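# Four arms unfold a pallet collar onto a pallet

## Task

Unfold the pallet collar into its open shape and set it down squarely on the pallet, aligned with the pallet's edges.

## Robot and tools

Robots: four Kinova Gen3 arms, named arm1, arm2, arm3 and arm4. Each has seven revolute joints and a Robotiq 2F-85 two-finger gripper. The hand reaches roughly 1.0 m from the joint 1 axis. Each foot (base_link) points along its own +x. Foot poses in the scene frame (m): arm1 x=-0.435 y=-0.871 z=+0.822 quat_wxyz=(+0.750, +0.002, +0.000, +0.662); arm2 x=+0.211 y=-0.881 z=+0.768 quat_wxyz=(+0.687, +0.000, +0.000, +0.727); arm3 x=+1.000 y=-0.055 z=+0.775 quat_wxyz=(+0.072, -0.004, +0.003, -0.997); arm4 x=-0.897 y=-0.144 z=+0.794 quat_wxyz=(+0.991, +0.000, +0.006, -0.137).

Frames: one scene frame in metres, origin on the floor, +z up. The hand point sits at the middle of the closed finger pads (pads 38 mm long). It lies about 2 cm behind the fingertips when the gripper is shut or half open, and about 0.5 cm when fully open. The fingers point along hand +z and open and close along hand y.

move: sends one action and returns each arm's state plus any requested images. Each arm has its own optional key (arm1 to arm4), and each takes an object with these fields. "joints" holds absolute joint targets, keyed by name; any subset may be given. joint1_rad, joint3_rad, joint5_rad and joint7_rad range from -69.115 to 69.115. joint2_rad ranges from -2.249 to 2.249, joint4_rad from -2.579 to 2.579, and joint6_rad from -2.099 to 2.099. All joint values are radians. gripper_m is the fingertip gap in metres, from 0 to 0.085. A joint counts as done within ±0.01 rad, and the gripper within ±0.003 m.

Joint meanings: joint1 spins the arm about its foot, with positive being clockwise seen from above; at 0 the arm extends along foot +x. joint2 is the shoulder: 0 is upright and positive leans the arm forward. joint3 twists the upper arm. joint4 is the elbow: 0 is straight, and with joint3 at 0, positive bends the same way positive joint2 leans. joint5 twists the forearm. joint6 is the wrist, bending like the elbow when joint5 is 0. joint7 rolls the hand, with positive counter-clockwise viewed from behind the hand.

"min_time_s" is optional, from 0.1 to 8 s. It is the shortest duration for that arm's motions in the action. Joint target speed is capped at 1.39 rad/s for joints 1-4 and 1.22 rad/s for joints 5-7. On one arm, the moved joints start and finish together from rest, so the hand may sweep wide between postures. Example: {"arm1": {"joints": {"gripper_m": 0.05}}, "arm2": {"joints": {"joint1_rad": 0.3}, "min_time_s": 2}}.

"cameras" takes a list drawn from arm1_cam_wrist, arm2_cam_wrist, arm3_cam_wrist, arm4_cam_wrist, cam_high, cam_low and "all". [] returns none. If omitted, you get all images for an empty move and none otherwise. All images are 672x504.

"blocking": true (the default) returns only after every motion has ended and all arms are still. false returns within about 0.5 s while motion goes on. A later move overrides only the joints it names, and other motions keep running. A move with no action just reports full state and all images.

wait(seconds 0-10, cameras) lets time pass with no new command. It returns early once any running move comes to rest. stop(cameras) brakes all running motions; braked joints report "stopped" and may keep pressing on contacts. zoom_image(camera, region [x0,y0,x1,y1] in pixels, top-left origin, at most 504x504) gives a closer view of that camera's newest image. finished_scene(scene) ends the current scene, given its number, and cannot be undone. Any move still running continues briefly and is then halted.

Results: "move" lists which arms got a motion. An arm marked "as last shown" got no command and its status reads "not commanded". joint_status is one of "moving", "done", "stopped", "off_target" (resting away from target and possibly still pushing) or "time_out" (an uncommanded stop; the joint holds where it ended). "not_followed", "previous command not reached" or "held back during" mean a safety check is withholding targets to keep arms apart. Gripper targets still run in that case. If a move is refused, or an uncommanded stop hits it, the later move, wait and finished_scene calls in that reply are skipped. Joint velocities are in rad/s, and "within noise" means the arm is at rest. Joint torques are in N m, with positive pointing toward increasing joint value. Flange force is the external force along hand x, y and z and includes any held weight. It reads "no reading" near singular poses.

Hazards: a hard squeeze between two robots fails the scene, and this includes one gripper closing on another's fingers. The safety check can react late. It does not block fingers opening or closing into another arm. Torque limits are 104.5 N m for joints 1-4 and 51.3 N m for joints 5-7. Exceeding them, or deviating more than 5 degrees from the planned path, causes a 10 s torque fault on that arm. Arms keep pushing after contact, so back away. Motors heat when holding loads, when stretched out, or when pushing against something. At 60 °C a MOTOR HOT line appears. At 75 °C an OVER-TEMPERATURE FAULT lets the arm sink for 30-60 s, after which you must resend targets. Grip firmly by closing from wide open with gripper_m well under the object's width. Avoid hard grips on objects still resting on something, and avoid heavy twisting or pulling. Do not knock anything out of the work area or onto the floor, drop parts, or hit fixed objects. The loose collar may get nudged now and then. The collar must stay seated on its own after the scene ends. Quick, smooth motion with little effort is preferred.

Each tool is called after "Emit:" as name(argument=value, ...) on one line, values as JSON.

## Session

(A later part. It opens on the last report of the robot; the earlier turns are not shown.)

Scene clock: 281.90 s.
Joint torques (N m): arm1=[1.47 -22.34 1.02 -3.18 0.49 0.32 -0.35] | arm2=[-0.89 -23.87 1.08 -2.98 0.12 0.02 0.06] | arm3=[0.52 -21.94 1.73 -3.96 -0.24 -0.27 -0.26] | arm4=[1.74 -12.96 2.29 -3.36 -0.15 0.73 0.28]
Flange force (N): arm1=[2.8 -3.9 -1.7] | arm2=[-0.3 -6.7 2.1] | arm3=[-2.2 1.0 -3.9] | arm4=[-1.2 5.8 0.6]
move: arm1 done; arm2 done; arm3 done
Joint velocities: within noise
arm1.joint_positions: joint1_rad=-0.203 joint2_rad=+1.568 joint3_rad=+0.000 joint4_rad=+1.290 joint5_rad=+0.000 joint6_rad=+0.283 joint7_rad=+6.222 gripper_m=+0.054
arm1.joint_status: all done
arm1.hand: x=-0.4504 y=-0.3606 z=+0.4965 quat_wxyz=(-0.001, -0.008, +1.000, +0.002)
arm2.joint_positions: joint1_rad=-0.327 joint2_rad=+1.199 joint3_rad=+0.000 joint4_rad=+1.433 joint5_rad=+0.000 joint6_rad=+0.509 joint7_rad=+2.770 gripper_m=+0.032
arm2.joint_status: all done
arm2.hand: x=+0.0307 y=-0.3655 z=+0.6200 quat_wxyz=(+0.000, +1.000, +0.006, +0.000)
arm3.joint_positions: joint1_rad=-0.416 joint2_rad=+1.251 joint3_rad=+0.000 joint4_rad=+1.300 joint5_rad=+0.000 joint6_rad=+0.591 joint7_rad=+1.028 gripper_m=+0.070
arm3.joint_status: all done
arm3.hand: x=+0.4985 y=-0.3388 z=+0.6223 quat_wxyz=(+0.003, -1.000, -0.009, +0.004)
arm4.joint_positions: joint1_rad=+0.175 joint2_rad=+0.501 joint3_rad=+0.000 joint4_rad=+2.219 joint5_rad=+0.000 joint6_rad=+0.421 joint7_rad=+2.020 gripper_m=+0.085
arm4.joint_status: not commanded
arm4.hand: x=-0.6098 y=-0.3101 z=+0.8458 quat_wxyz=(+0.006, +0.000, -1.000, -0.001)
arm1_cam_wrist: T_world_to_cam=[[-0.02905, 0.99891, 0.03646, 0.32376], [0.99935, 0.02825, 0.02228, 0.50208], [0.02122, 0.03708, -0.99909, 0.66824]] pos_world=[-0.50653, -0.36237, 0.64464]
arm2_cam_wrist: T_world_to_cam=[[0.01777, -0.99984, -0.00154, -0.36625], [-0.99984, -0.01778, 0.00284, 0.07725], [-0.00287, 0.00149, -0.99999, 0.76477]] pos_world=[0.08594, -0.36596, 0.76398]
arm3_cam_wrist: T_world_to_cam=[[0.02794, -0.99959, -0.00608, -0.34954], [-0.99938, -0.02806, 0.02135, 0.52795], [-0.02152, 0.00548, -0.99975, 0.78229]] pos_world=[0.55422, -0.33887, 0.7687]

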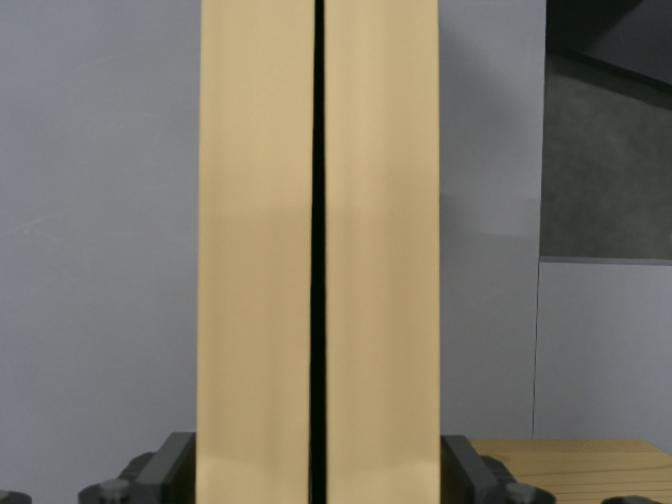

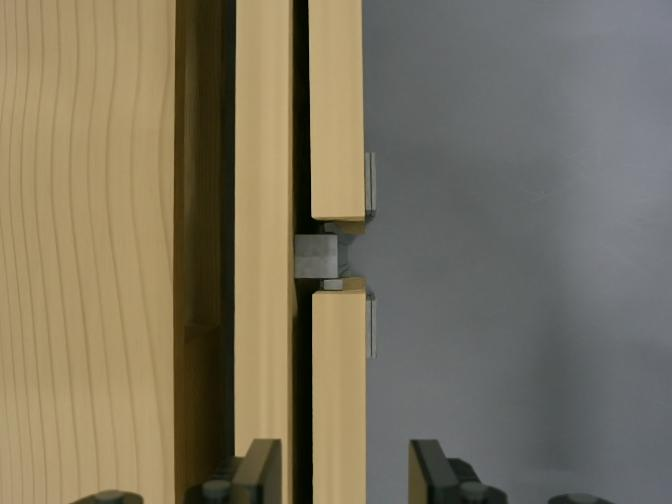

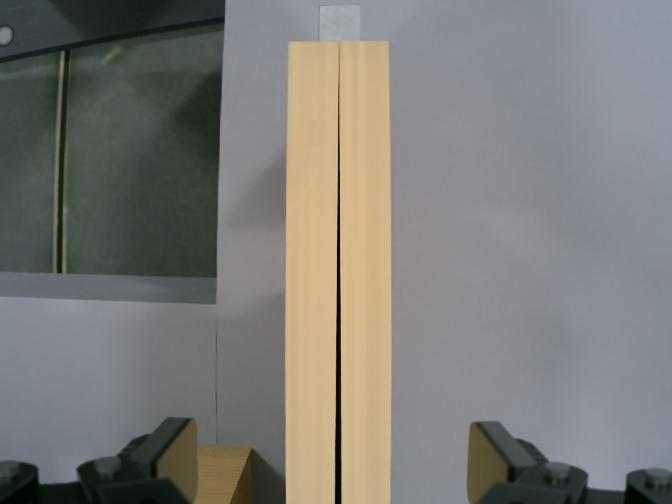

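Emit:
move(arm2={"joints": {"joint1_rad": -0.4750, "joint2_rad": 1.3751, "joint3_rad": 0, "joint4_rad": 1.8254, "joint5_rad": -0.4692, "joint6_rad": -0.5756, "joint7_rad": 3.0882}, "min_time_s": 2}, arm3={"joints": {"joint1_rad": -0.4194, "joint2_rad": 1.5258, "joint4_rad": 1.1052, "joint6_rad": 0.5106, "joint7_rad": 1.0238}, "min_time_s": 2}, cameras=["arm2_cam_wrist", "arm3_cam_wrist"])

Emit:
zoom_image(camera="arm2_cam_wrist", region=[220, 344, 420, 504])

Scene clock: 287.90 s.
Joint torques (N m): arm1=[1.42 -22.31 1.06 -3.2 0.54 0.36 -0.34] | arm2=[-0.9 -21.27 1.75 0.68 0.06 -1.5 0.05] | arm3=[0.5 -22.34 1.74 -3.35 -0.25 -0.25 -0.22] | arm4=[1.69 -12.9 2.27 -3.38 -0.13 0.75 0.28]
Flange force (N): arm1=[2.8 -4.2 -1.8] | arm2=[0.4 -1.4 5.3] | arm3=[-2.7 1.3 -3.1] | arm4=[-1.0 5.7 0.6]
move: arm2 done; arm3 done
Joint velocities: within noise
arm1, arm4: as last shown
arm2.joint_positions: joint1_rad=-0.475 joint2_rad=+1.375 joint3_rad=+0.000 joint4_rad=+1.825 joint5_rad=-0.469 joint6_rad=-0.576 joint7_rad=+3.088 gripper_m=+0.032
arm2.joint_status: all done
arm2.hand: x=+0.0308 y=-0.3725 z=+0.5514 quat_wxyz=(-0.259, +0.966, +0.008, -0.002)
arm3.joint_positions: joint1_rad=-0.419 joint2_rad=+1.526 joint3_rad=+0.000 joint4_rad=+1.105 joint5_rad=+0.000 joint6_rad=+0.511 joint7_rad=+1.024 gripper_m=+0.070
arm3.joint_status: all done
arm3.hand: x=+0.4990 y=-0.3397 z=+0.4957 quat_wxyz=(+0.003, -1.000, -0.009, +0.004)
arm2_cam_wrist: T_world_to_cam=[[0.02036, -0.86496, -0.50143, -0.04759], [-0.99973, -0.02315, -0.00067, 0.07735], [-0.01103, 0.50131, -0.8652, 0.80836]] pos_world=[0.08721, -0.44461, 0.67558]
arm3_cam_wrist: T_world_to_cam=[[0.02804, -0.99959, -0.00608, -0.35128], [-0.99938, -0.02816, 0.02135, 0.5311], [-0.02152, 0.00548, -0.99975, 0.65574]] pos_world=[0.55472, -0.33977, 0.6421]

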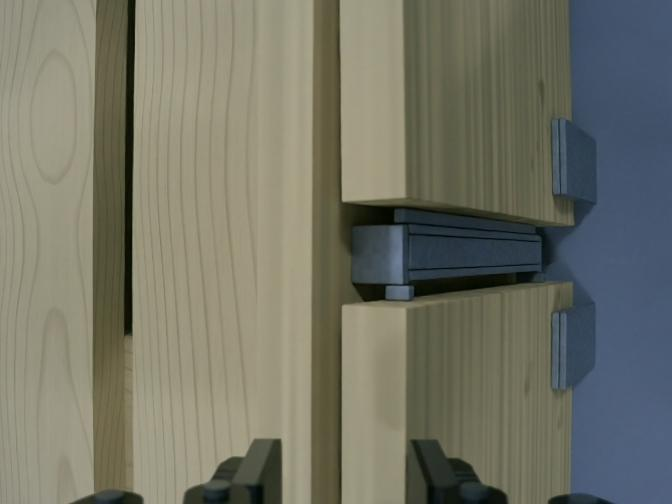

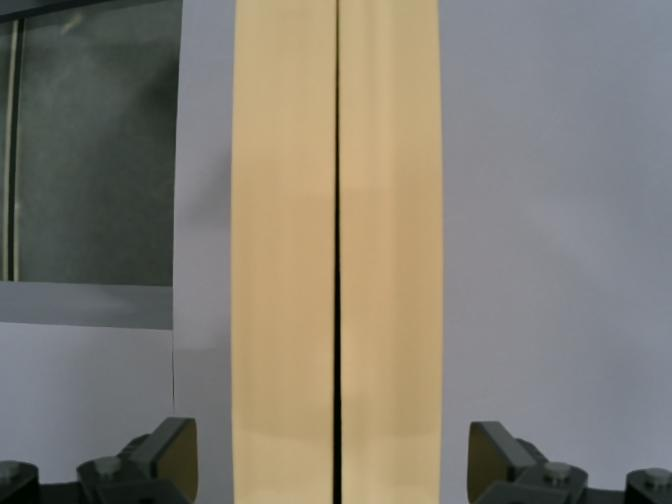

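Scaled by 2.520.

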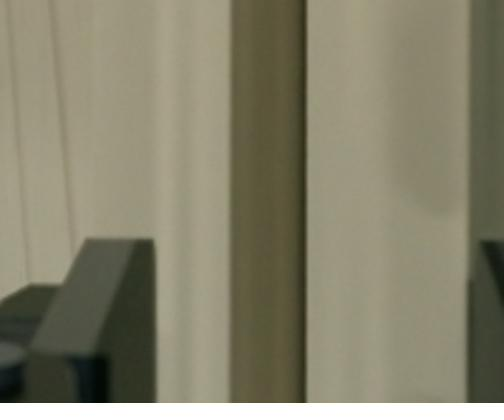

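Emit:
move(arm2={"joints": {"joint1_rad": -0.4750, "joint2_rad": 1.4178, "joint4_rad": 1.7923, "joint5_rad": -0.4632, "joint6_rad": -0.5838, "joint7_rad": 3.0810}, "min_time_s": 1}, arm3={"joints": {"gripper_m": 0.054}}, cameras=["arm2_cam_wrist"])

Emit:
zoom_image(camera="arm2_cam_wrist", region=[240, 394, 440, 504])

Scene clock: 295.87 s.
Joint torques (N m): arm1=[1.43 -22.28 1.09 -3.21 0.51 0.31 -0.34] | arm2=[-0.95 -21.24 1.8 0.72 0.07 -1.47 0.06] | arm3=[0.51 -22.33 1.72 -3.35 -0.25 -0.25 -0.24] | arm4=[1.72 -12.89 2.28 -3.33 -0.13 0.73 0.29]
Flange force (N): arm1=[2.7 -4.1 -1.9] | arm2=[0.5 -1.4 5.0] | arm3=[-2.8 1.3 -3.1] | arm4=[-1.2 5.7 0.4]
move: arm2 done; arm3 done
Joint velocities: within noise
arm1, arm4: as last shown
arm2.joint_positions: joint1_rad=-0.475 joint2_rad=+1.418 joint3_rad=+0.000 joint4_rad=+1.792 joint5_rad=-0.463 joint6_rad=-0.584 joint7_rad=+3.081 gripper_m=+0.032
arm2.joint_status: all done
arm2.hand: x=+0.0308 y=-0.3725 z=+0.5339 quat_wxyz=(-0.259, +0.966, +0.008, -0.002)
arm3.joint_positions: joint1_rad=-0.419 joint2_rad=+1.526 joint3_rad=+0.000 joint4_rad=+1.105 joint5_rad=+0.000 joint6_rad=+0.511 joint7_rad=+1.024 gripper_m=+0.054
arm3.joint_status: all done
arm3.hand: x=+0.4990 y=-0.3397 z=+0.4957 quat_wxyz=(+0.003, -1.000, -0.009, +0.004)
arm2_cam_wrist: T_world_to_cam=[[0.02057, -0.86514, -0.50111, -0.05658], [-0.99973, -0.02317, -0.00102, 0.07746], [-0.01073, 0.501, -0.86538, 0.79313]] pos_world=[0.08711, -0.44451, 0.65808]

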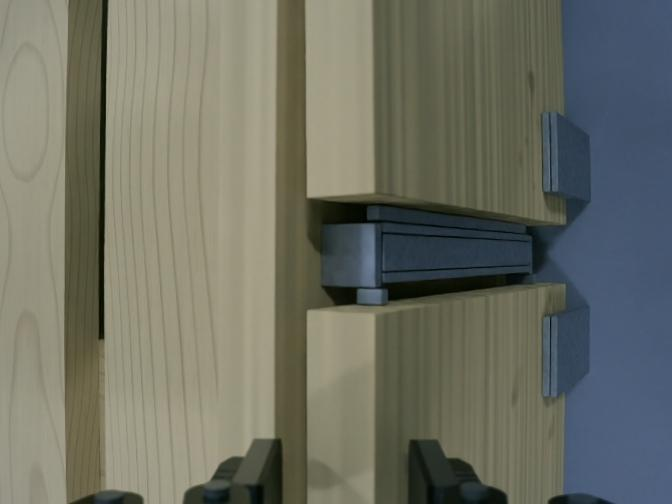

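Scaled by 2.520.

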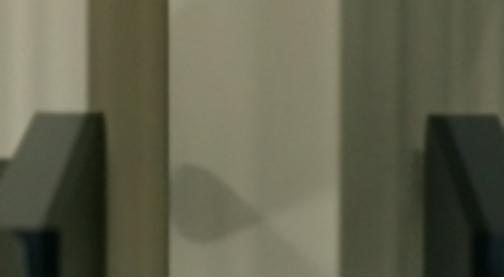

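Emit:
move(arm2={"joints": {"joint1_rad": -0.4750, "joint2_rad": 1.4482, "joint4_rad": 1.7680, "joint5_rad": -0.4586, "joint6_rad": -0.5897, "joint7_rad": 3.0755}, "min_time_s": 1}, cameras=["arm2_cam_wrist"])

Emit:
zoom_image(camera="arm2_cam_wrist", region=[240, 394, 440, 504])

Scene clock: 300.30 s.
Joint torques (N m): arm1=[1.41 -22.3 1.04 -3.22 0.5 0.38 -0.37] | arm2=[-0.91 -20.41 1.63 1.12 0.05 -1.13 0.12] | arm3=[0.53 -22.33 1.75 -3.34 -0.26 -0.27 -0.23] | arm4=[1.73 -12.93 2.29 -3.37 -0.15 0.74 0.31]
Flange force (N): arm1=[2.7 -4.3 -1.9] | arm2=[0.4 -2.0 4.0] | arm3=[-2.8 1.4 -3.1] | arm4=[-1.1 5.8 0.6]
move: arm2 done
Joint velocities: within noise
arm1, arm3, arm4: as last shown
arm2.joint_positions: joint1_rad=-0.475 joint2_rad=+1.448 joint3_rad=+0.000 joint4_rad=+1.768 joint5_rad=-0.459 joint6_rad=-0.590 joint7_rad=+3.076 gripper_m=+0.032
arm2.joint_status: all done
arm2.hand: x=+0.0308 y=-0.3725 z=+0.5214 quat_wxyz=(-0.259, +0.966, +0.008, -0.002)
arm2_cam_wrist: T_world_to_cam=[[0.0205, -0.86496, -0.50143, -0.06269], [-0.99973, -0.02332, -0.00065, 0.07724], [-0.01113, 0.50131, -0.8652, 0.78233]] pos_world=[0.08721, -0.44461, 0.64548]

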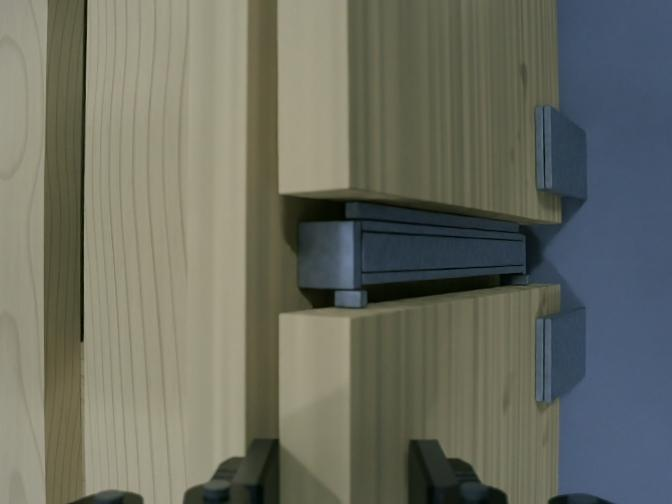

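Scaled by 2.520.

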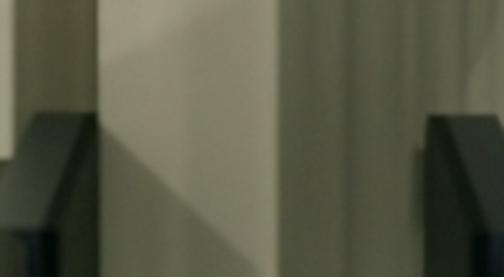

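Emit:
move(arm2={"joints": {"joint1_rad": -0.4829, "joint2_rad": 1.4492, "joint4_rad": 1.7841, "joint5_rad": -0.4544, "joint6_rad": -0.6047, "joint7_rad": 3.0611}, "min_time_s": 1}, cameras=["arm2_cam_wrist", "arm1_cam_wrist", "arm3_cam_wrist"])

Scene clock: 309.53 s.
Joint torques (N m): arm1=[1.47 -23.79 1.17 -5.79 0.53 -1.2 -0.35] | arm2=[-2.07 -18.54 -0.04 3.8 0.13 0.07 0.15] | arm3=[1.68 -21.82 2.88 -2.76 0.05 0.06 -0.24] | arm4=[1.69 -12.93 2.28 -3.36 -0.17 0.74 0.29]
Flange force (N): arm1=[2.8 -8.3 -4.4] | arm2=[0.8 -6.3 8.0] | arm3=[-2.7 3.6 -3.0] | arm4=[-1.1 5.6 0.6]
move: arm2 done
Joint velocities: within noise
arm1, arm3, arm4: as last shown
arm1.hand: x=-0.4504 y=-0.3607 z=+0.4965 quat_wxyz=(-0.001, -0.008, +1.000, +0.002)
arm2.joint_positions: joint1_rad=-0.483 joint2_rad=+1.449 joint3_rad=+0.000 joint4_rad=+1.784 joint5_rad=-0.454 joint6_rad=-0.605 joint7_rad=+3.061 gripper_m=+0.032
arm2.joint_status: all done
arm2.hand: x=+0.0307 y=-0.3785 z=+0.5214 quat_wxyz=(-0.259, +0.966, +0.008, -0.002)
pictures: arm1_cam_wrist, arm2_cam_wrist, arm3_cam_wrist
arm1_cam_wrist: T_world_to_cam=[[-0.02905, 0.99892, 0.03636, 0.32382], [0.99935, 0.02825, 0.02228, 0.50209], [0.02122, 0.03698, -0.99909, 0.6682]] pos_world=[-0.50653, -0.36237, 0.64464]
arm2_cam_wrist: T_world_to_cam=[[0.0205, -0.86496, -0.50143, -0.06783], [-0.99973, -0.02332, -0.00065, 0.077], [-0.01113, 0.50131, -0.8652, 0.78542]] pos_world=[0.08711, -0.45061, 0.64558]
arm3_cam_wrist: T_world_to_cam=[[0.02804, -0.99959, -0.00608, -0.35128], [-0.99938, -0.02816, 0.02135, 0.5311], [-0.02152, 0.00548, -0.99975, 0.65574]] pos_world=[0.55472, -0.33977, 0.6421]

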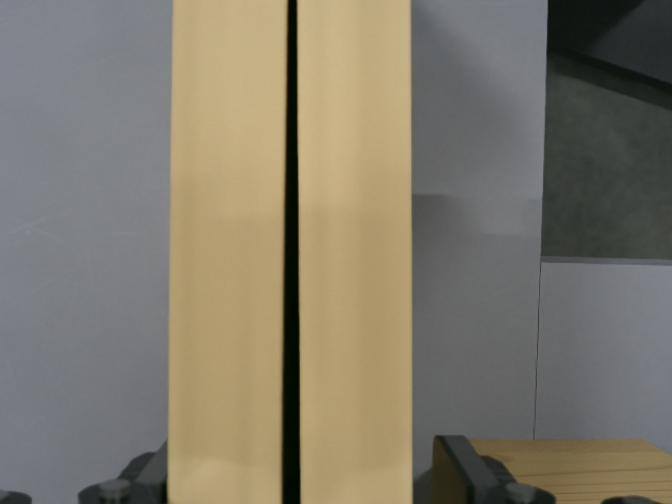

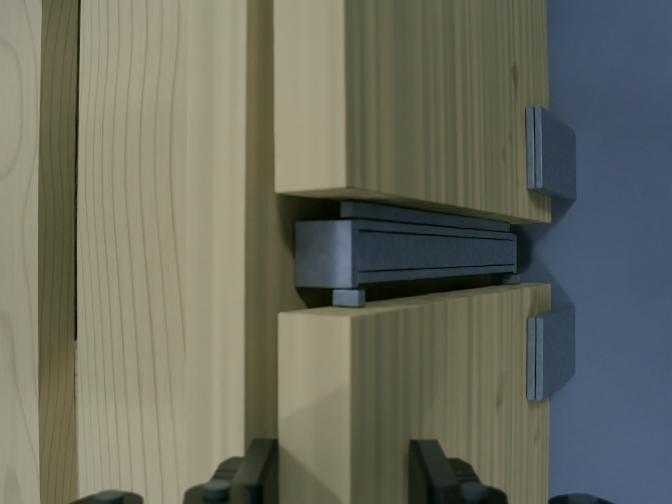

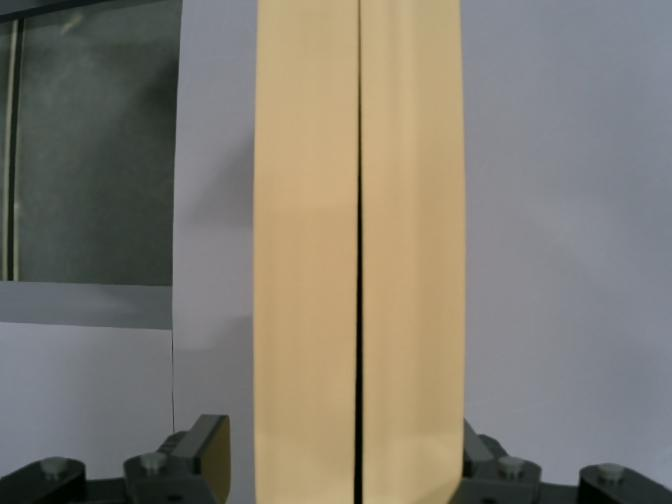

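Emit:
move(arm2={"joints": {"joint1_rad": -0.5020, "joint2_rad": 1.4526, "joint4_rad": 1.8211, "joint5_rad": -0.4462, "joint6_rad": -0.6401, "joint7_rad": 3.0277}, "min_time_s": 2}, cameras=["arm2_cam_wrist", "arm1_cam_wrist", "arm3_cam_wrist"])

Scene clock: 313.33 s.
Joint torques (N m): arm1=[3.18 -24.98 3.35 -6.46 0.99 -1.49 -0.18] | arm2=[-4.05 -16.72 -2.5 5.27 0.8 1.08 0.22] | arm3=[3.19 -21.79 4.3 -2.32 0.4 0.36 -0.28] | arm4=[1.71 -12.9 2.29 -3.37 -0.15 0.74 0.28]
Flange force (N): arm1=[6.4 -9.5 -3.2] | arm2=[3.2 -9.9 8.9] | arm3=[-2.2 6.3 -2.1] | arm4=[-1.0 5.7 0.5]
move: arm2 done
Joint velocities: within noise
arm1, arm3, arm4: as last shown
arm1.hand: x=-0.4504 y=-0.3606 z=+0.4965 quat_wxyz=(-0.001, -0.008, +1.000, +0.002)
arm2.joint_positions: joint1_rad=-0.502 joint2_rad=+1.453 joint3_rad=+0.000 joint4_rad=+1.821 joint5_rad=-0.446 joint6_rad=-0.640 joint7_rad=+3.028 gripper_m=+0.032
arm2.joint_status: all done
arm2.hand: x=+0.0307 y=-0.3925 z=+0.5214 quat_wxyz=(-0.259, +0.966, +0.008, -0.002)
pictures: arm1_cam_wrist, arm2_cam_wrist, arm3_cam_wrist
arm1_cam_wrist: T_world_to_cam=[[-0.02905, 0.99891, 0.03646, 0.32376], [0.99935, 0.02825, 0.02228, 0.50208], [0.02122, 0.03708, -0.99909, 0.66824]] pos_world=[-0.50653, -0.36237, 0.64464]
arm2_cam_wrist: T_world_to_cam=[[0.02068, -0.86499, -0.50135, -0.08002], [-0.99972, -0.02347, -0.00074, 0.07666], [-0.01113, 0.50123, -0.86524, 0.79243]] pos_world=[0.08711, -0.46461, 0.64558]
arm3_cam_wrist: T_world_to_cam=[[0.02804, -0.99959, -0.00608, -0.35128], [-0.99938, -0.02816, 0.02135, 0.5311], [-0.02152, 0.00548, -0.99975, 0.65574]] pos_world=[0.55472, -0.33977, 0.6421]

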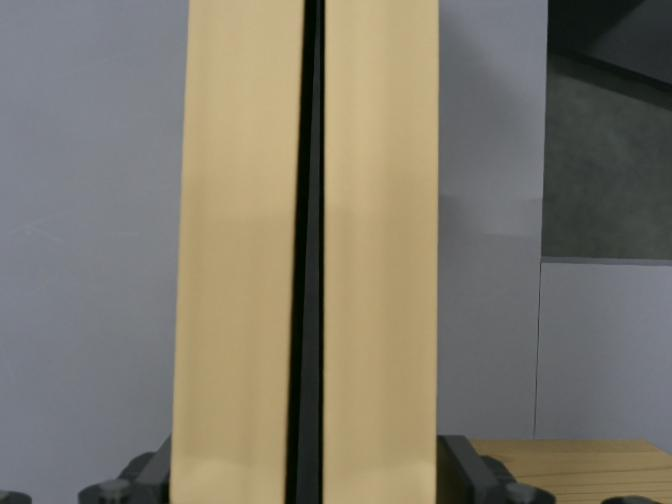

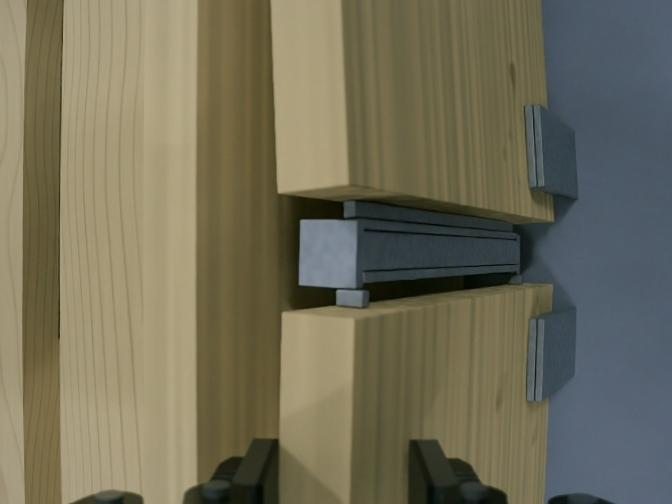

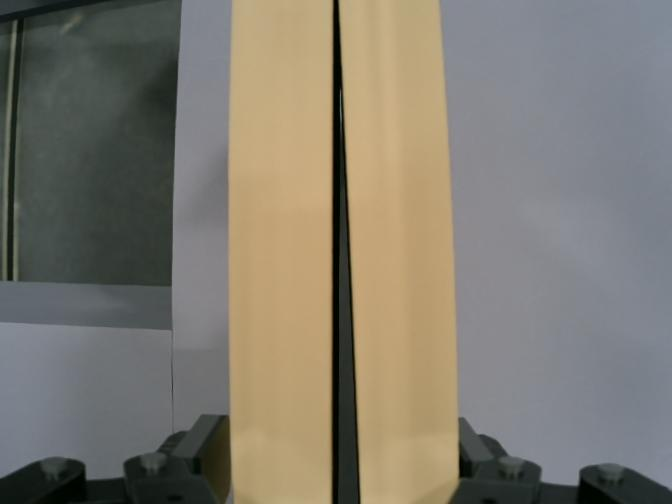

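Emit:
move(arm2={"joints": {"joint1_rad": -0.5314, "joint2_rad": 1.4596, "joint4_rad": 1.8718, "joint5_rad": -0.4385, "joint6_rad": -0.6903, "joint7_rad": 2.9808}, "min_time_s": 2}, cameras=["arm2_cam_wrist", "arm1_cam_wrist", "arm3_cam_wrist", "cam_high"])

Scene clock: 316.60 s.
Joint torques (N m): arm1=[2.96 -26.61 3.27 -12.27 1.08 -5.14 -0.13] | arm2=[-7.67 -4.4 -9.75 17.7 1.4 7.73 0.28] | arm3=[7.46 -20.96 8.24 0.39 1.36 2.06 -0.36] | arm4=[1.7 -12.95 2.3 -3.34 -0.15 0.74 0.28]
Flange force (N): arm1=[6.0 -19.5 -13.1] | arm2=[2.0 -31.6 19.2] | arm3=[-3.7 15.5 2.1] | arm4=[-1.2 5.6 0.6]
move: arm2 done
Joint velocities: within noise
arm1, arm3, arm4: as last shown
arm1.hand: x=-0.4504 y=-0.3607 z=+0.4965 quat_wxyz=(-0.001, -0.008, +1.000, +0.002)
arm2.joint_positions: joint1_rad=-0.531 joint2_rad=+1.460 joint3_rad=+0.000 joint4_rad=+1.872 joint5_rad=-0.439 joint6_rad=-0.690 joint7_rad=+2.981 gripper_m=+0.032
arm2.joint_status: all done
arm2.hand: x=+0.0308 y=-0.4125 z=+0.5214 quat_wxyz=(-0.259, +0.966, +0.008, -0.002)
pictures: arm1_cam_wrist, arm2_cam_wrist, arm3_cam_wrist, cam_high
arm1_cam_wrist: T_world_to_cam=[[-0.02905, 0.99892, 0.03636, 0.32383], [0.99935, 0.02825, 0.02227, 0.50209], [0.02122, 0.03698, -0.99909, 0.6682]] pos_world=[-0.50653, -0.36237, 0.64464]
arm2_cam_wrist: T_world_to_cam=[[0.02047, -0.86493, -0.50147, -0.09725], [-0.99973, -0.02319, -0.00081, 0.07647], [-0.01093, 0.50135, -0.86517, 0.80237]] pos_world=[0.08721, -0.48461, 0.64548]
arm3_cam_wrist: T_world_to_cam=[[0.02804, -0.99959, -0.00608, -0.35128], [-0.99938, -0.02816, 0.02135, 0.5311], [-0.02152, 0.00548, -0.99975, 0.65574]] pos_world=[0.55472, -0.33977, 0.6421]

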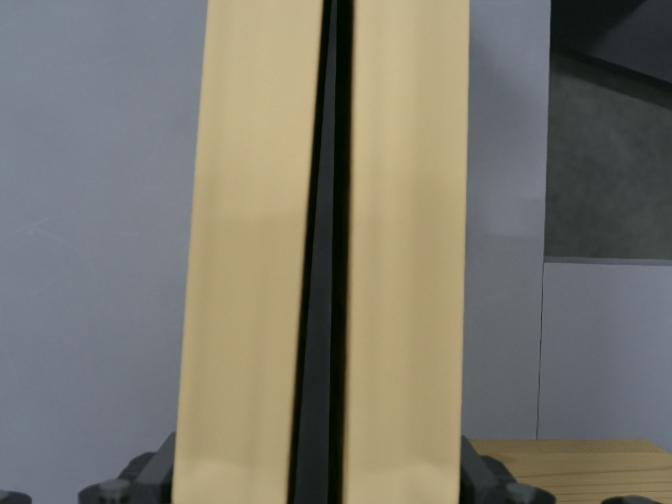

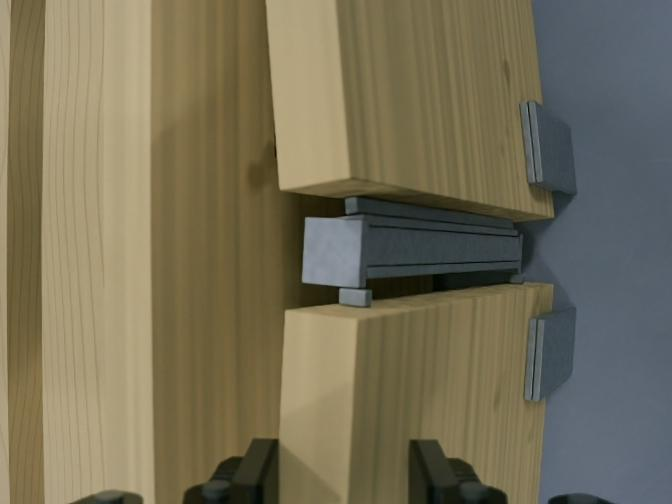

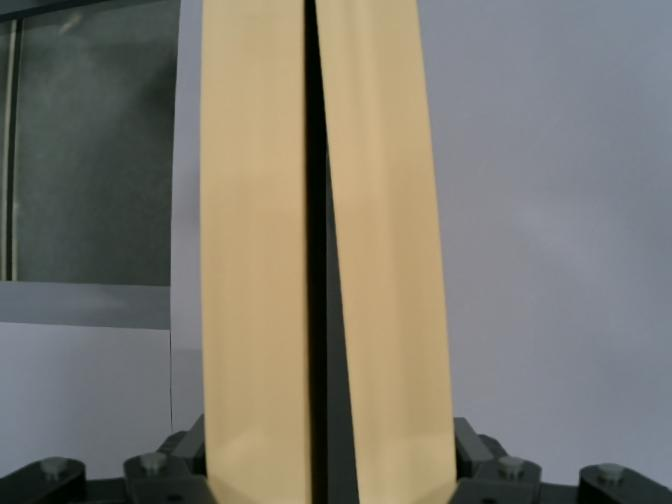

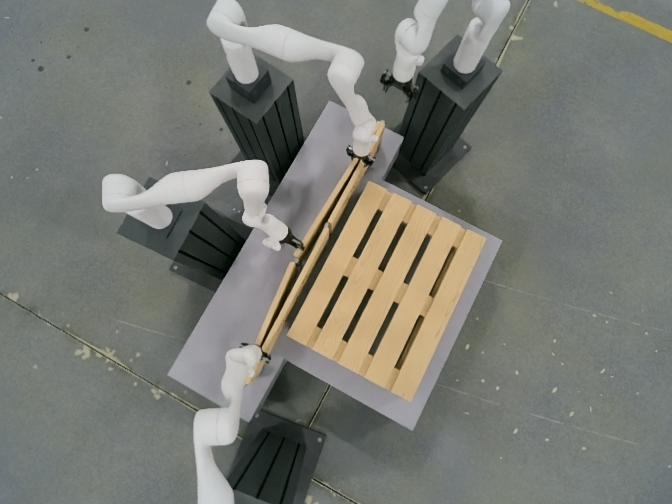

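Emit:
move(arm1={"joints": {"gripper_m": 0.07}}, arm3={"joints": {"gripper_m": 0.07}}, arm2={"joints": {"joint1_rad": -0.5314, "joint2_rad": 1.3727, "joint4_rad": 1.9403, "joint5_rad": -0.4482, "joint6_rad": -0.6737, "joint7_rad": 2.9932}, "min_time_s": 1.5}, cameras=[])

Emit:
move(arm2={"joints": {"joint1_rad": -0.3521, "joint2_rad": 1.2753, "joint4_rad": 1.5077, "joint5_rad": 0, "joint6_rad": 0.3587, "joint7_rad": 2.6979, "gripper_m": 0.036}, "min_time_s": 2}, cameras=["arm2_cam_wrist", "arm1_cam_wrist", "arm3_cam_wrist"])

Scene clock: 323.20 s.
Joint torques (N m): arm1=[1.41 -22.31 1.03 -3.23 0.55 0.35 -0.36] | arm2=[-0.89 -20.18 1.89 1.7 -0.06 -1.42 0.08] | arm3=[0.72 -22.3 1.91 -3.23 -0.19 -0.19 -0.24] | arm4=[1.74 -12.91 2.29 -3.33 -0.16 0.78 0.27]
Flange force (N): arm1=[2.7 -4.2 -1.8] | arm2=[0.4 -0.9 5.0] | arm3=[-2.9 1.8 -2.9] | arm4=[-1.1 5.8 0.6]
move: arm1 done; arm2 done; arm3 done
Joint velocities: within noise
arm1.joint_positions: joint1_rad=-0.203 joint2_rad=+1.568 joint3_rad=+0.000 joint4_rad=+1.290 joint5_rad=+0.000 joint6_rad=+0.283 joint7_rad=+6.222 gripper_m=+0.070
arm1.joint_status: all done
arm1.hand: x=-0.4504 y=-0.3606 z=+0.4965 quat_wxyz=(-0.001, -0.008, +1.000, +0.002)
arm2.joint_positions: joint1_rad=-0.531 joint2_rad=+1.373 joint3_rad=+0.000 joint4_rad=+1.940 joint5_rad=-0.448 joint6_rad=-0.674 joint7_rad=+2.993 gripper_m=+0.032
arm2.joint_status: all done
arm2.hand: x=+0.0308 y=-0.4125 z=+0.5565 quat_wxyz=(-0.259, +0.966, +0.008, -0.002)
arm3.joint_positions: joint1_rad=-0.419 joint2_rad=+1.526 joint3_rad=+0.000 joint4_rad=+1.105 joint5_rad=+0.000 joint6_rad=+0.511 joint7_rad=+1.024 gripper_m=+0.070
arm3.joint_status: all done
arm3.hand: x=+0.4990 y=-0.3397 z=+0.4957 quat_wxyz=(+0.003, -1.000, -0.009, +0.004)
arm4: as last shown

Scene clock: 325.57 s.
Joint torques (N m): arm1=[1.42 -22.3 1.04 -3.21 0.55 0.36 -0.35] | arm2=[-0.94 -23.07 1.05 -1.73 0.09 -0.02 0.06] | arm3=[0.81 -22.27 2.01 -3.23 -0.18 -0.18 -0.25] | arm4=[1.69 -12.92 2.25 -3.35 -0.16 0.76 0.28]
Flange force (N): arm1=[2.7 -4.2 -1.8] | arm2=[-0.5 -6.4 2.5] | arm3=[-2.7 1.9 -3.0] | arm4=[-1.1 5.6 0.6]
move: arm2 done
Joint velocities: within noise
arm1, arm3: as last shown
arm2.joint_positions: joint1_rad=-0.352 joint2_rad=+1.275 joint3_rad=+0.000 joint4_rad=+1.508 joint5_rad=+0.000 joint6_rad=+0.359 joint7_rad=+2.698 gripper_m=+0.036
arm2.joint_status: all done
arm2.hand: x=+0.0307 y=-0.4000 z=+0.5698 quat_wxyz=(+0.000, +1.000, -0.018, +0.000)
arm4.joint_positions: joint1_rad=+0.175 joint2_rad=+0.501 joint3_rad=+0.000 joint4_rad=+2.219 joint5_rad=+0.000 joint6_rad=+0.421 joint7_rad=+2.020 gripper_m=+0.085
arm4.joint_status: not commanded
arm4.hand: x=-0.6098 y=-0.3101 z=+0.8458 quat_wxyz=(+0.006, +0.000, -1.000, -0.001)
pictures: arm1_cam_wrist, arm2_cam_wrist, arm3_cam_wrist
arm1_cam_wrist: T_world_to_cam=[[-0.02905, 0.99891, 0.03646, 0.32376], [0.99935, 0.02825, 0.02228, 0.50208], [0.02122, 0.03708, -0.99909, 0.66824]] pos_world=[-0.50653, -0.36237, 0.64464]
arm2_cam_wrist: T_world_to_cam=[[-0.02923, -0.99957, -0.00151, -0.39926], [-0.99957, 0.02923, 0.00288, 0.09557], [-0.00283, 0.00159, -0.99999, 0.71476]] pos_world=[0.08589, -0.40302, 0.71388]
arm3_cam_wrist: T_world_to_cam=[[0.02804, -0.99959, -0.00608, -0.35128], [-0.99938, -0.02816, 0.02135, 0.5311], [-0.02152, 0.00548, -0.99975, 0.65574]] pos_world=[0.55472, -0.33977, 0.6421]

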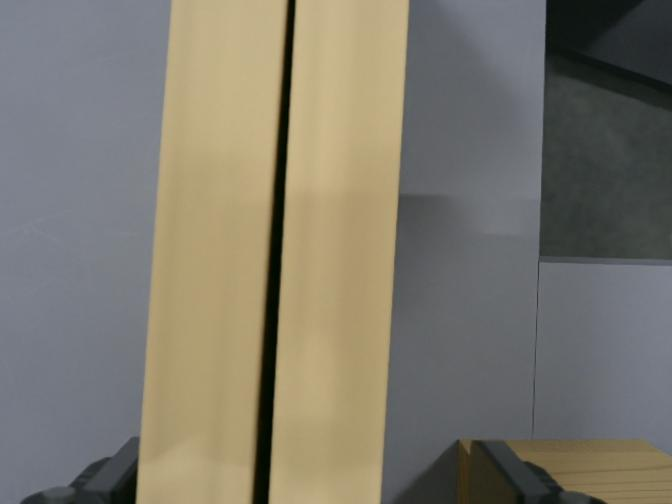

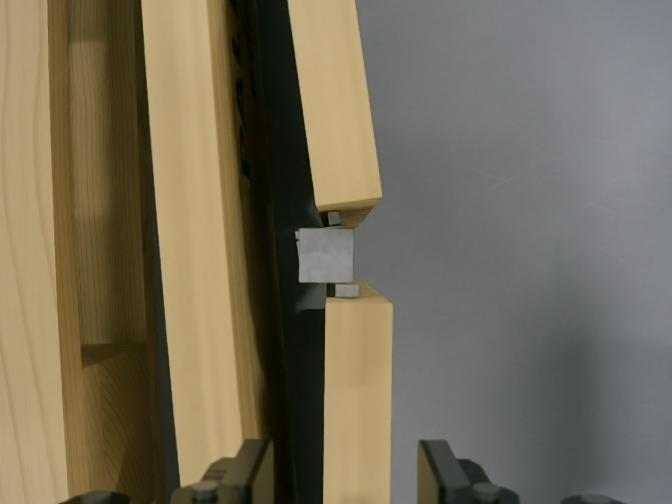

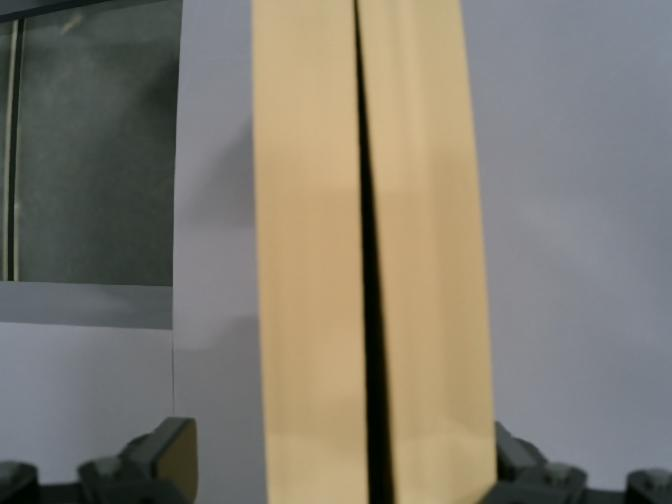

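Emit:
move(arm2={"joints": {"joint1_rad": -0.3558, "joint2_rad": 1.3619, "joint4_rad": 1.4666, "joint6_rad": 0.3131, "joint7_rad": 2.6942}, "min_time_s": 1}, cameras=[])

Emit:
move(arm2={"joints": {"joint1_rad": -0.3558, "joint2_rad": 1.4419, "joint4_rad": 1.4053, "joint6_rad": 0.2944, "joint7_rad": 2.6942}, "min_time_s": 1}, cameras=["arm2_cam_wrist"])

Scene clock: 329.97 s.
Joint torques (N m): arm1=[1.42 -22.29 1.08 -3.21 0.53 0.36 -0.34] | arm2=[-0.91 -23.21 1.11 -1.37 0.12 0 0.04] | arm3=[0.8 -22.25 1.99 -3.23 -0.19 -0.18 -0.25] | arm4=[1.71 -12.88 2.31 -3.4 -0.16 0.74 0.3]
Flange force (N): arm1=[2.7 -4.2 -1.9] | arm2=[-0.5 -6.2 3.1] | arm3=[-2.7 1.8 -3.0] | arm4=[-0.9 5.8 0.5]
move: arm2 done
Joint velocities: within noise
arm1, arm3, arm4: as last shown
arm2.joint_positions: joint1_rad=-0.356 joint2_rad=+1.362 joint3_rad=+0.000 joint4_rad=+1.467 joint5_rad=+0.000 joint6_rad=+0.313 joint7_rad=+2.694 gripper_m=+0.036
arm2.joint_status: all done
arm2.hand: x=+0.0307 y=-0.4046 z=+0.5298 quat_wxyz=(+0.000, +1.000, -0.018, +0.000)

Scene clock: 331.27 s.
Joint torques (N m): arm1=[1.42 -22.35 1.04 -3.23 0.53 0.37 -0.37] | arm2=[-3.98 11.82 -3.94 0.33 -0.24 -1.41 0.41] | arm3=[0.48 -22.34 1.7 -3.34 -0.25 -0.25 -0.23] | arm4=[1.68 -12.92 2.35 -3.34 -0.15 0.74 0.27]
Flange force (N): arm1=[2.7 -4.3 -1.8] | arm2=[9.7 4.4 -75.2] | arm3=[-2.8 1.3 -3.1] | arm4=[-1.1 5.5 0.5]
move: arm2 done
Joint velocities: within noise
arm1, arm3, arm4: as last shown
arm2.joint_positions: joint1_rad=-0.356 joint2_rad=+1.442 joint3_rad=+0.000 joint4_rad=+1.405 joint5_rad=+0.000 joint6_rad=+0.294 joint7_rad=+2.694 gripper_m=+0.036
arm2.joint_status: all done
arm2.hand: x=+0.0307 y=-0.4044 z=+0.4951 quat_wxyz=(+0.000, +1.000, -0.018, +0.000)
arm2_cam_wrist: T_world_to_cam=[[-0.02923, -0.99957, -0.0019, -0.40362], [-0.99957, 0.02922, 0.00299, 0.09575], [-0.00293, 0.00199, -0.99999, 0.64014]] pos_world=[0.08579, -0.40752, 0.63908]

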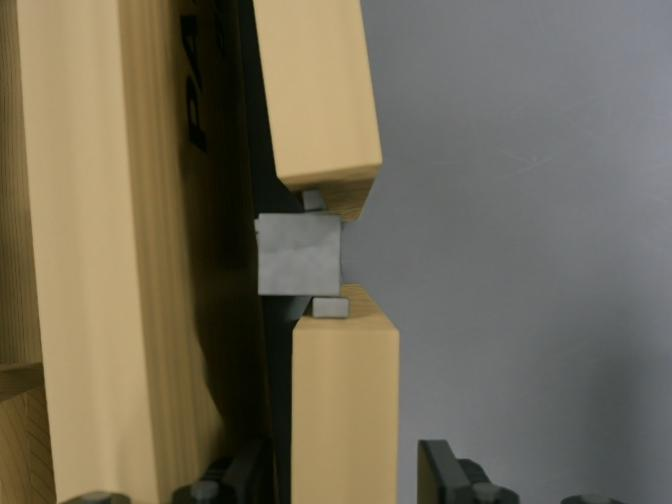

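Emit:
move(arm2={"joints": {"joint2_rad": 1.4188, "joint4_rad": 1.4238, "joint6_rad": 0.2989}, "min_time_s": 0.5}, cameras=["arm2_cam_wrist", "arm1_cam_wrist", "arm3_cam_wrist"])

Scene clock: 334.07 s.
Joint torques (N m): arm1=[1.37 -22.33 1.06 -3.22 0.51 0.34 -0.36] | arm2=[-0.95 -23.34 1.04 -1.28 0.09 0.04 0.02] | arm3=[0.46 -22.37 1.71 -3.36 -0.25 -0.24 -0.23] | arm4=[1.72 -12.91 2.3 -3.35 -0.14 0.74 0.28]
Flange force (N): arm1=[2.6 -4.2 -1.8] | arm2=[-0.3 -6.1 3.5] | arm3=[-2.7 1.2 -3.1] | arm4=[-1.1 5.7 0.5]
move: arm2 done
Joint velocities: within noise
arm1, arm3, arm4: as last shown
arm2.joint_positions: joint1_rad=-0.356 joint2_rad=+1.419 joint3_rad=+0.000 joint4_rad=+1.424 joint5_rad=+0.000 joint6_rad=+0.299 joint7_rad=+2.694 gripper_m=+0.036
arm2.joint_status: all done
arm2.hand: x=+0.0307 y=-0.4045 z=+0.5049 quat_wxyz=(+0.000, +1.000, -0.018, +0.000)
pictures: arm1_cam_wrist, arm2_cam_wrist, arm3_cam_wrist
arm1_cam_wrist: T_world_to_cam=[[-0.02905, 0.99891, 0.03646, 0.32376], [0.99935, 0.02825, 0.02228, 0.50208], [0.02122, 0.03708, -0.99909, 0.66824]] pos_world=[-0.50653, -0.36237, 0.64464]
arm2_cam_wrist: T_world_to_cam=[[-0.02923, -0.99957, -0.00161, -0.4039], [-0.99957, 0.02922, 0.00288, 0.09589], [-0.00283, 0.00169, -0.99999, 0.64991]] pos_world=[0.08589, -0.40762, 0.64898]
arm3_cam_wrist: T_world_to_cam=[[0.02804, -0.99959, -0.00608, -0.35128], [-0.99938, -0.02816, 0.02135, 0.5311], [-0.02152, 0.00548, -0.99975, 0.65574]] pos_world=[0.55472, -0.33977, 0.6421]

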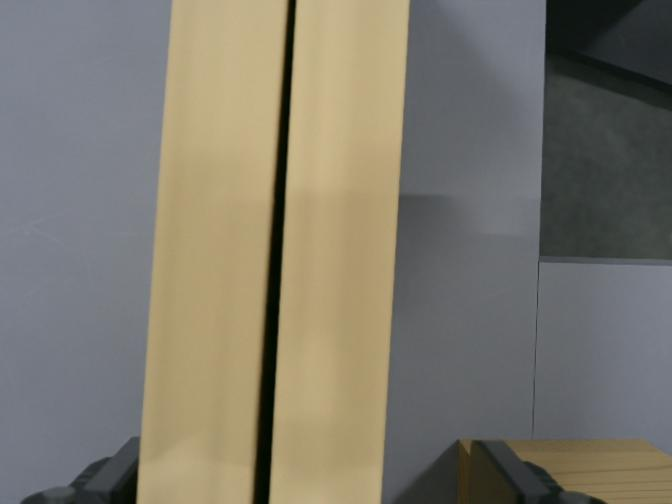

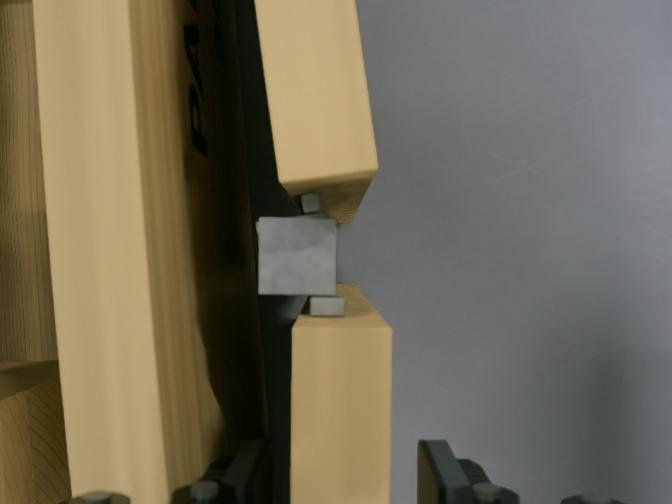

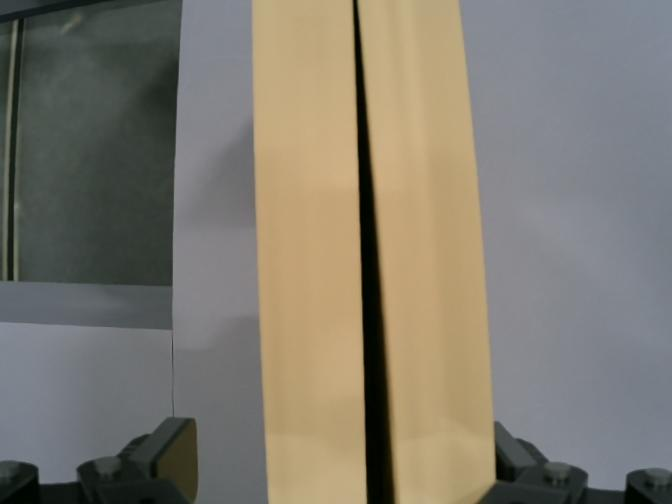

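Emit:
move(arm2={"joints": {"gripper_m": 0.012}}, cameras=["arm2_cam_wrist"])

Scene clock: 335.67 s.
Joint torques (N m): arm1=[1.45 -22.31 1 -3.26 0.5 0.36 -0.33] | arm2=[-2.2 -21.74 -0.35 1.47 0.47 1.72 0.79] | arm3=[1.05 -21.96 2.23 -3.01 -0.13 -0.08 -0.26] | arm4=[1.74 -12.96 2.25 -3.38 -0.22 0.75 0.29]
Flange force (N): arm1=[2.8 -4.4 -1.9] | arm2=[-1.0 -10.4 5.6] | arm3=[-2.8 2.4 -3.2] | arm4=[-1.1 5.8 0.7]
move: arm2 off_target
Joint velocities: within noise
arm1, arm3, arm4: as last shown
arm2.joint_positions: joint1_rad=-0.356 joint2_rad=+1.419 joint3_rad=+0.000 joint4_rad=+1.424 joint5_rad=+0.000 joint6_rad=+0.299 joint7_rad=+2.694 gripper_m=+0.019
arm2.joint_status: gripper_m off_target (ended at +0.019, target +0.012)
arm2.hand: x=+0.0306 y=-0.4044 z=+0.5050 quat_wxyz=(+0.000, +1.000, -0.018, +0.000)
arm2_cam_wrist: T_world_to_cam=[[-0.02923, -0.99957, -0.0019, -0.4036], [-0.99957, 0.02922, 0.00299, 0.09572], [-0.00293, 0.00199, -0.99999, 0.65014]] pos_world=[0.08579, -0.40752, 0.64908]

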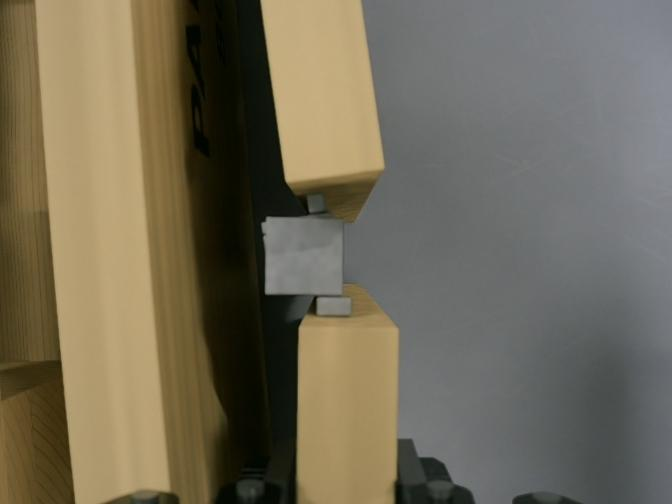

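Emit:
move(arm1={"joints": {"gripper_m": 0.085}}, arm3={"joints": {"gripper_m": 0.085}}, arm4={"joints": {"joint1_rad": 0.35, "joint2_rad": 1.0507, "joint4_rad": 2.1876, "joint6_rad": -0.0967, "joint7_rad": 2.1956}, "min_time_s": 2}, cameras=[])

Emit:
move(arm1={"joints": {"joint2_rad": 1.2806, "joint4_rad": 1.5189, "joint6_rad": 0.3421}, "min_time_s": 1.5}, arm3={"joints": {"joint2_rad": 1.2509, "joint4_rad": 1.3000, "joint6_rad": 0.5907}, "min_time_s": 1.5}, cameras=["arm1_cam_wrist", "arm2_cam_wrist", "arm3_cam_wrist", "arm4_cam_wrist", "cam_high"])

Scene clock: 350.50 s.
Joint torques (N m): arm1=[1.4 -22.35 1.06 -3.19 0.54 0.32 -0.38] | arm2=[-2.25 -20.62 -0.52 1.46 0.49 1.71 0.83] | arm3=[0.52 -22.31 1.72 -3.36 -0.24 -0.25 -0.25] | arm4=[1.76 -16.09 2.5 1.1 -0.21 0.73 0.27]
Flange force (N): arm1=[2.6 -3.9 -1.6] | arm2=[-0.7 -9.7 3.0] | arm3=[-2.7 1.3 -3.2] | arm4=[-1.6 5.4 -0.6]
move: arm1 done; arm3 done; arm4 done
Joint velocities: within noise
arm1.joint_positions: joint1_rad=-0.203 joint2_rad=+1.568 joint3_rad=+0.000 joint4_rad=+1.290 joint5_rad=+0.000 joint6_rad=+0.283 joint7_rad=+6.222 gripper_m=+0.085
arm1.joint_status: all done
arm1.hand: x=-0.4504 y=-0.3606 z=+0.4965 quat_wxyz=(-0.001, -0.008, +1.000, +0.002)
arm2: as last shown
arm2.hand: x=+0.0307 y=-0.4045 z=+0.5050 quat_wxyz=(+0.000, +1.000, -0.018, +0.000)
arm3.joint_positions: joint1_rad=-0.419 joint2_rad=+1.526 joint3_rad=+0.000 joint4_rad=+1.105 joint5_rad=+0.000 joint6_rad=+0.511 joint7_rad=+1.024 gripper_m=+0.085
arm3.joint_status: all done
arm3.hand: x=+0.4990 y=-0.3397 z=+0.4957 quat_wxyz=(+0.003, -1.000, -0.009, +0.004)
arm4.joint_positions: joint1_rad=+0.350 joint2_rad=+1.051 joint3_rad=+0.000 joint4_rad=+2.188 joint5_rad=+0.000 joint6_rad=-0.097 joint7_rad=+2.196 gripper_m=+0.085
arm4.joint_status: all done
arm4.hand: x=-0.6422 y=-0.3597 z=+0.6601 quat_wxyz=(+0.006, +0.000, -1.000, -0.001)

Scene clock: 352.33 s.
Joint torques (N m): arm1=[1.43 -21.97 0.99 -3.67 0.52 0.32 -0.37] | arm2=[-2.32 -20.72 -0.52 1.51 0.46 1.67 0.76] | arm3=[0.48 -21.91 1.74 -3.97 -0.26 -0.26 -0.24] | arm4=[1.81 -16.11 2.53 1.11 -0.17 0.76 0.31]
Flange force (N): arm1=[2.7 -3.7 -0.7] | arm2=[-0.6 -10.1 3.3] | arm3=[-2.2 0.9 -4.0] | arm4=[-1.7 5.6 -0.5]
move: arm1 done; arm3 done
Joint velocities: within noise
arm1.joint_positions: joint1_rad=-0.203 joint2_rad=+1.281 joint3_rad=+0.000 joint4_rad=+1.519 joint5_rad=+0.000 joint6_rad=+0.342 joint7_rad=+6.222 gripper_m=+0.085
arm1.joint_status: all done
arm1.hand: x=-0.4501 y=-0.3611 z=+0.6216 quat_wxyz=(-0.001, -0.008, +1.000, +0.002)
arm2, arm4: as last shown
arm3.joint_positions: joint1_rad=-0.419 joint2_rad=+1.251 joint3_rad=+0.000 joint4_rad=+1.300 joint5_rad=+0.000 joint6_rad=+0.591 joint7_rad=+1.024 gripper_m=+0.085
arm3.joint_status: all done
arm3.hand: x=+0.4996 y=-0.3407 z=+0.6223 quat_wxyz=(+0.003, -1.000, -0.009, +0.004)
arm1_cam_wrist: T_world_to_cam=[[-0.02905, 0.99892, 0.03636, 0.31969], [0.99935, 0.02825, 0.02228, 0.49901], [0.02122, 0.03698, -0.99909, 0.7931]] pos_world=[-0.50623, -0.36277, 0.76964]
arm2_cam_wrist: T_world_to_cam=[[-0.02923, -0.99957, -0.0017, -0.40384], [-0.99957, 0.02922, 0.00298, 0.09573], [-0.00293, 0.00179, -0.99999, 0.64995]] pos_world=[0.08579, -0.40762, 0.64898]
arm3_cam_wrist: T_world_to_cam=[[0.02804, -0.99959, -0.00608, -0.35152], [-0.99938, -0.02816, 0.02135, 0.52897], [-0.02152, 0.00548, -0.99975, 0.78223]] pos_world=[0.55532, -0.34077, 0.7686]
arm4_cam_wrist: T_world_to_cam=[[-0.00429, 0.99996, 0.00762, 0.35014], [0.99989, 0.0044, -0.01407, 0.70375], [-0.0141, 0.00756, -0.99987, 0.80247]] pos_world=[-0.69085, -0.35929, 0.80959]

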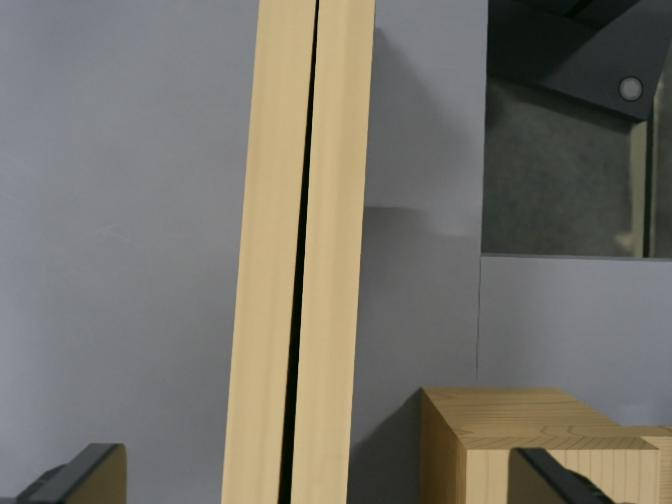

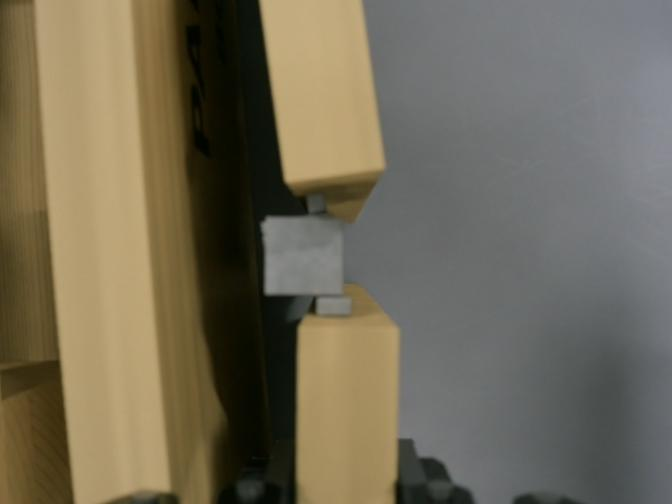

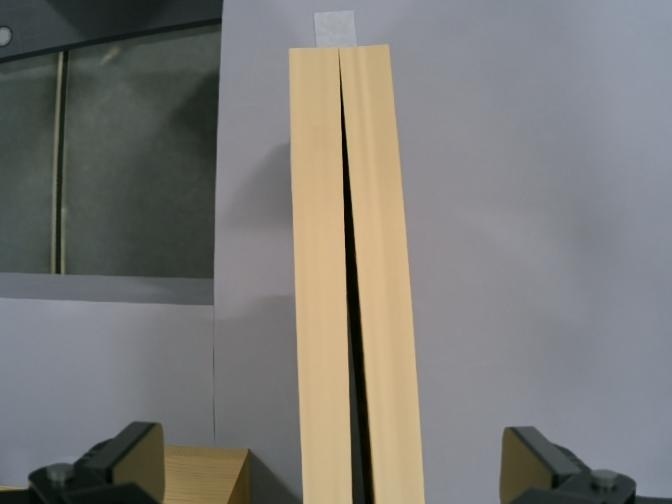

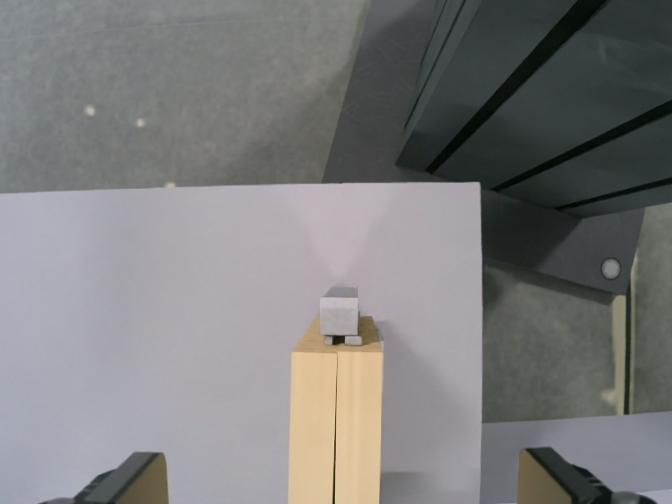

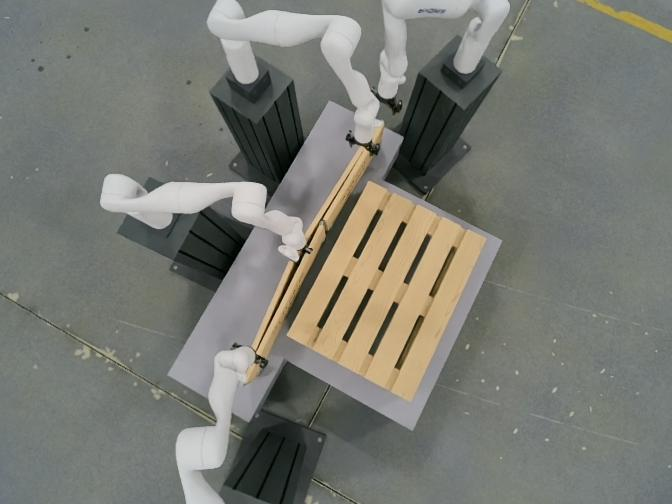

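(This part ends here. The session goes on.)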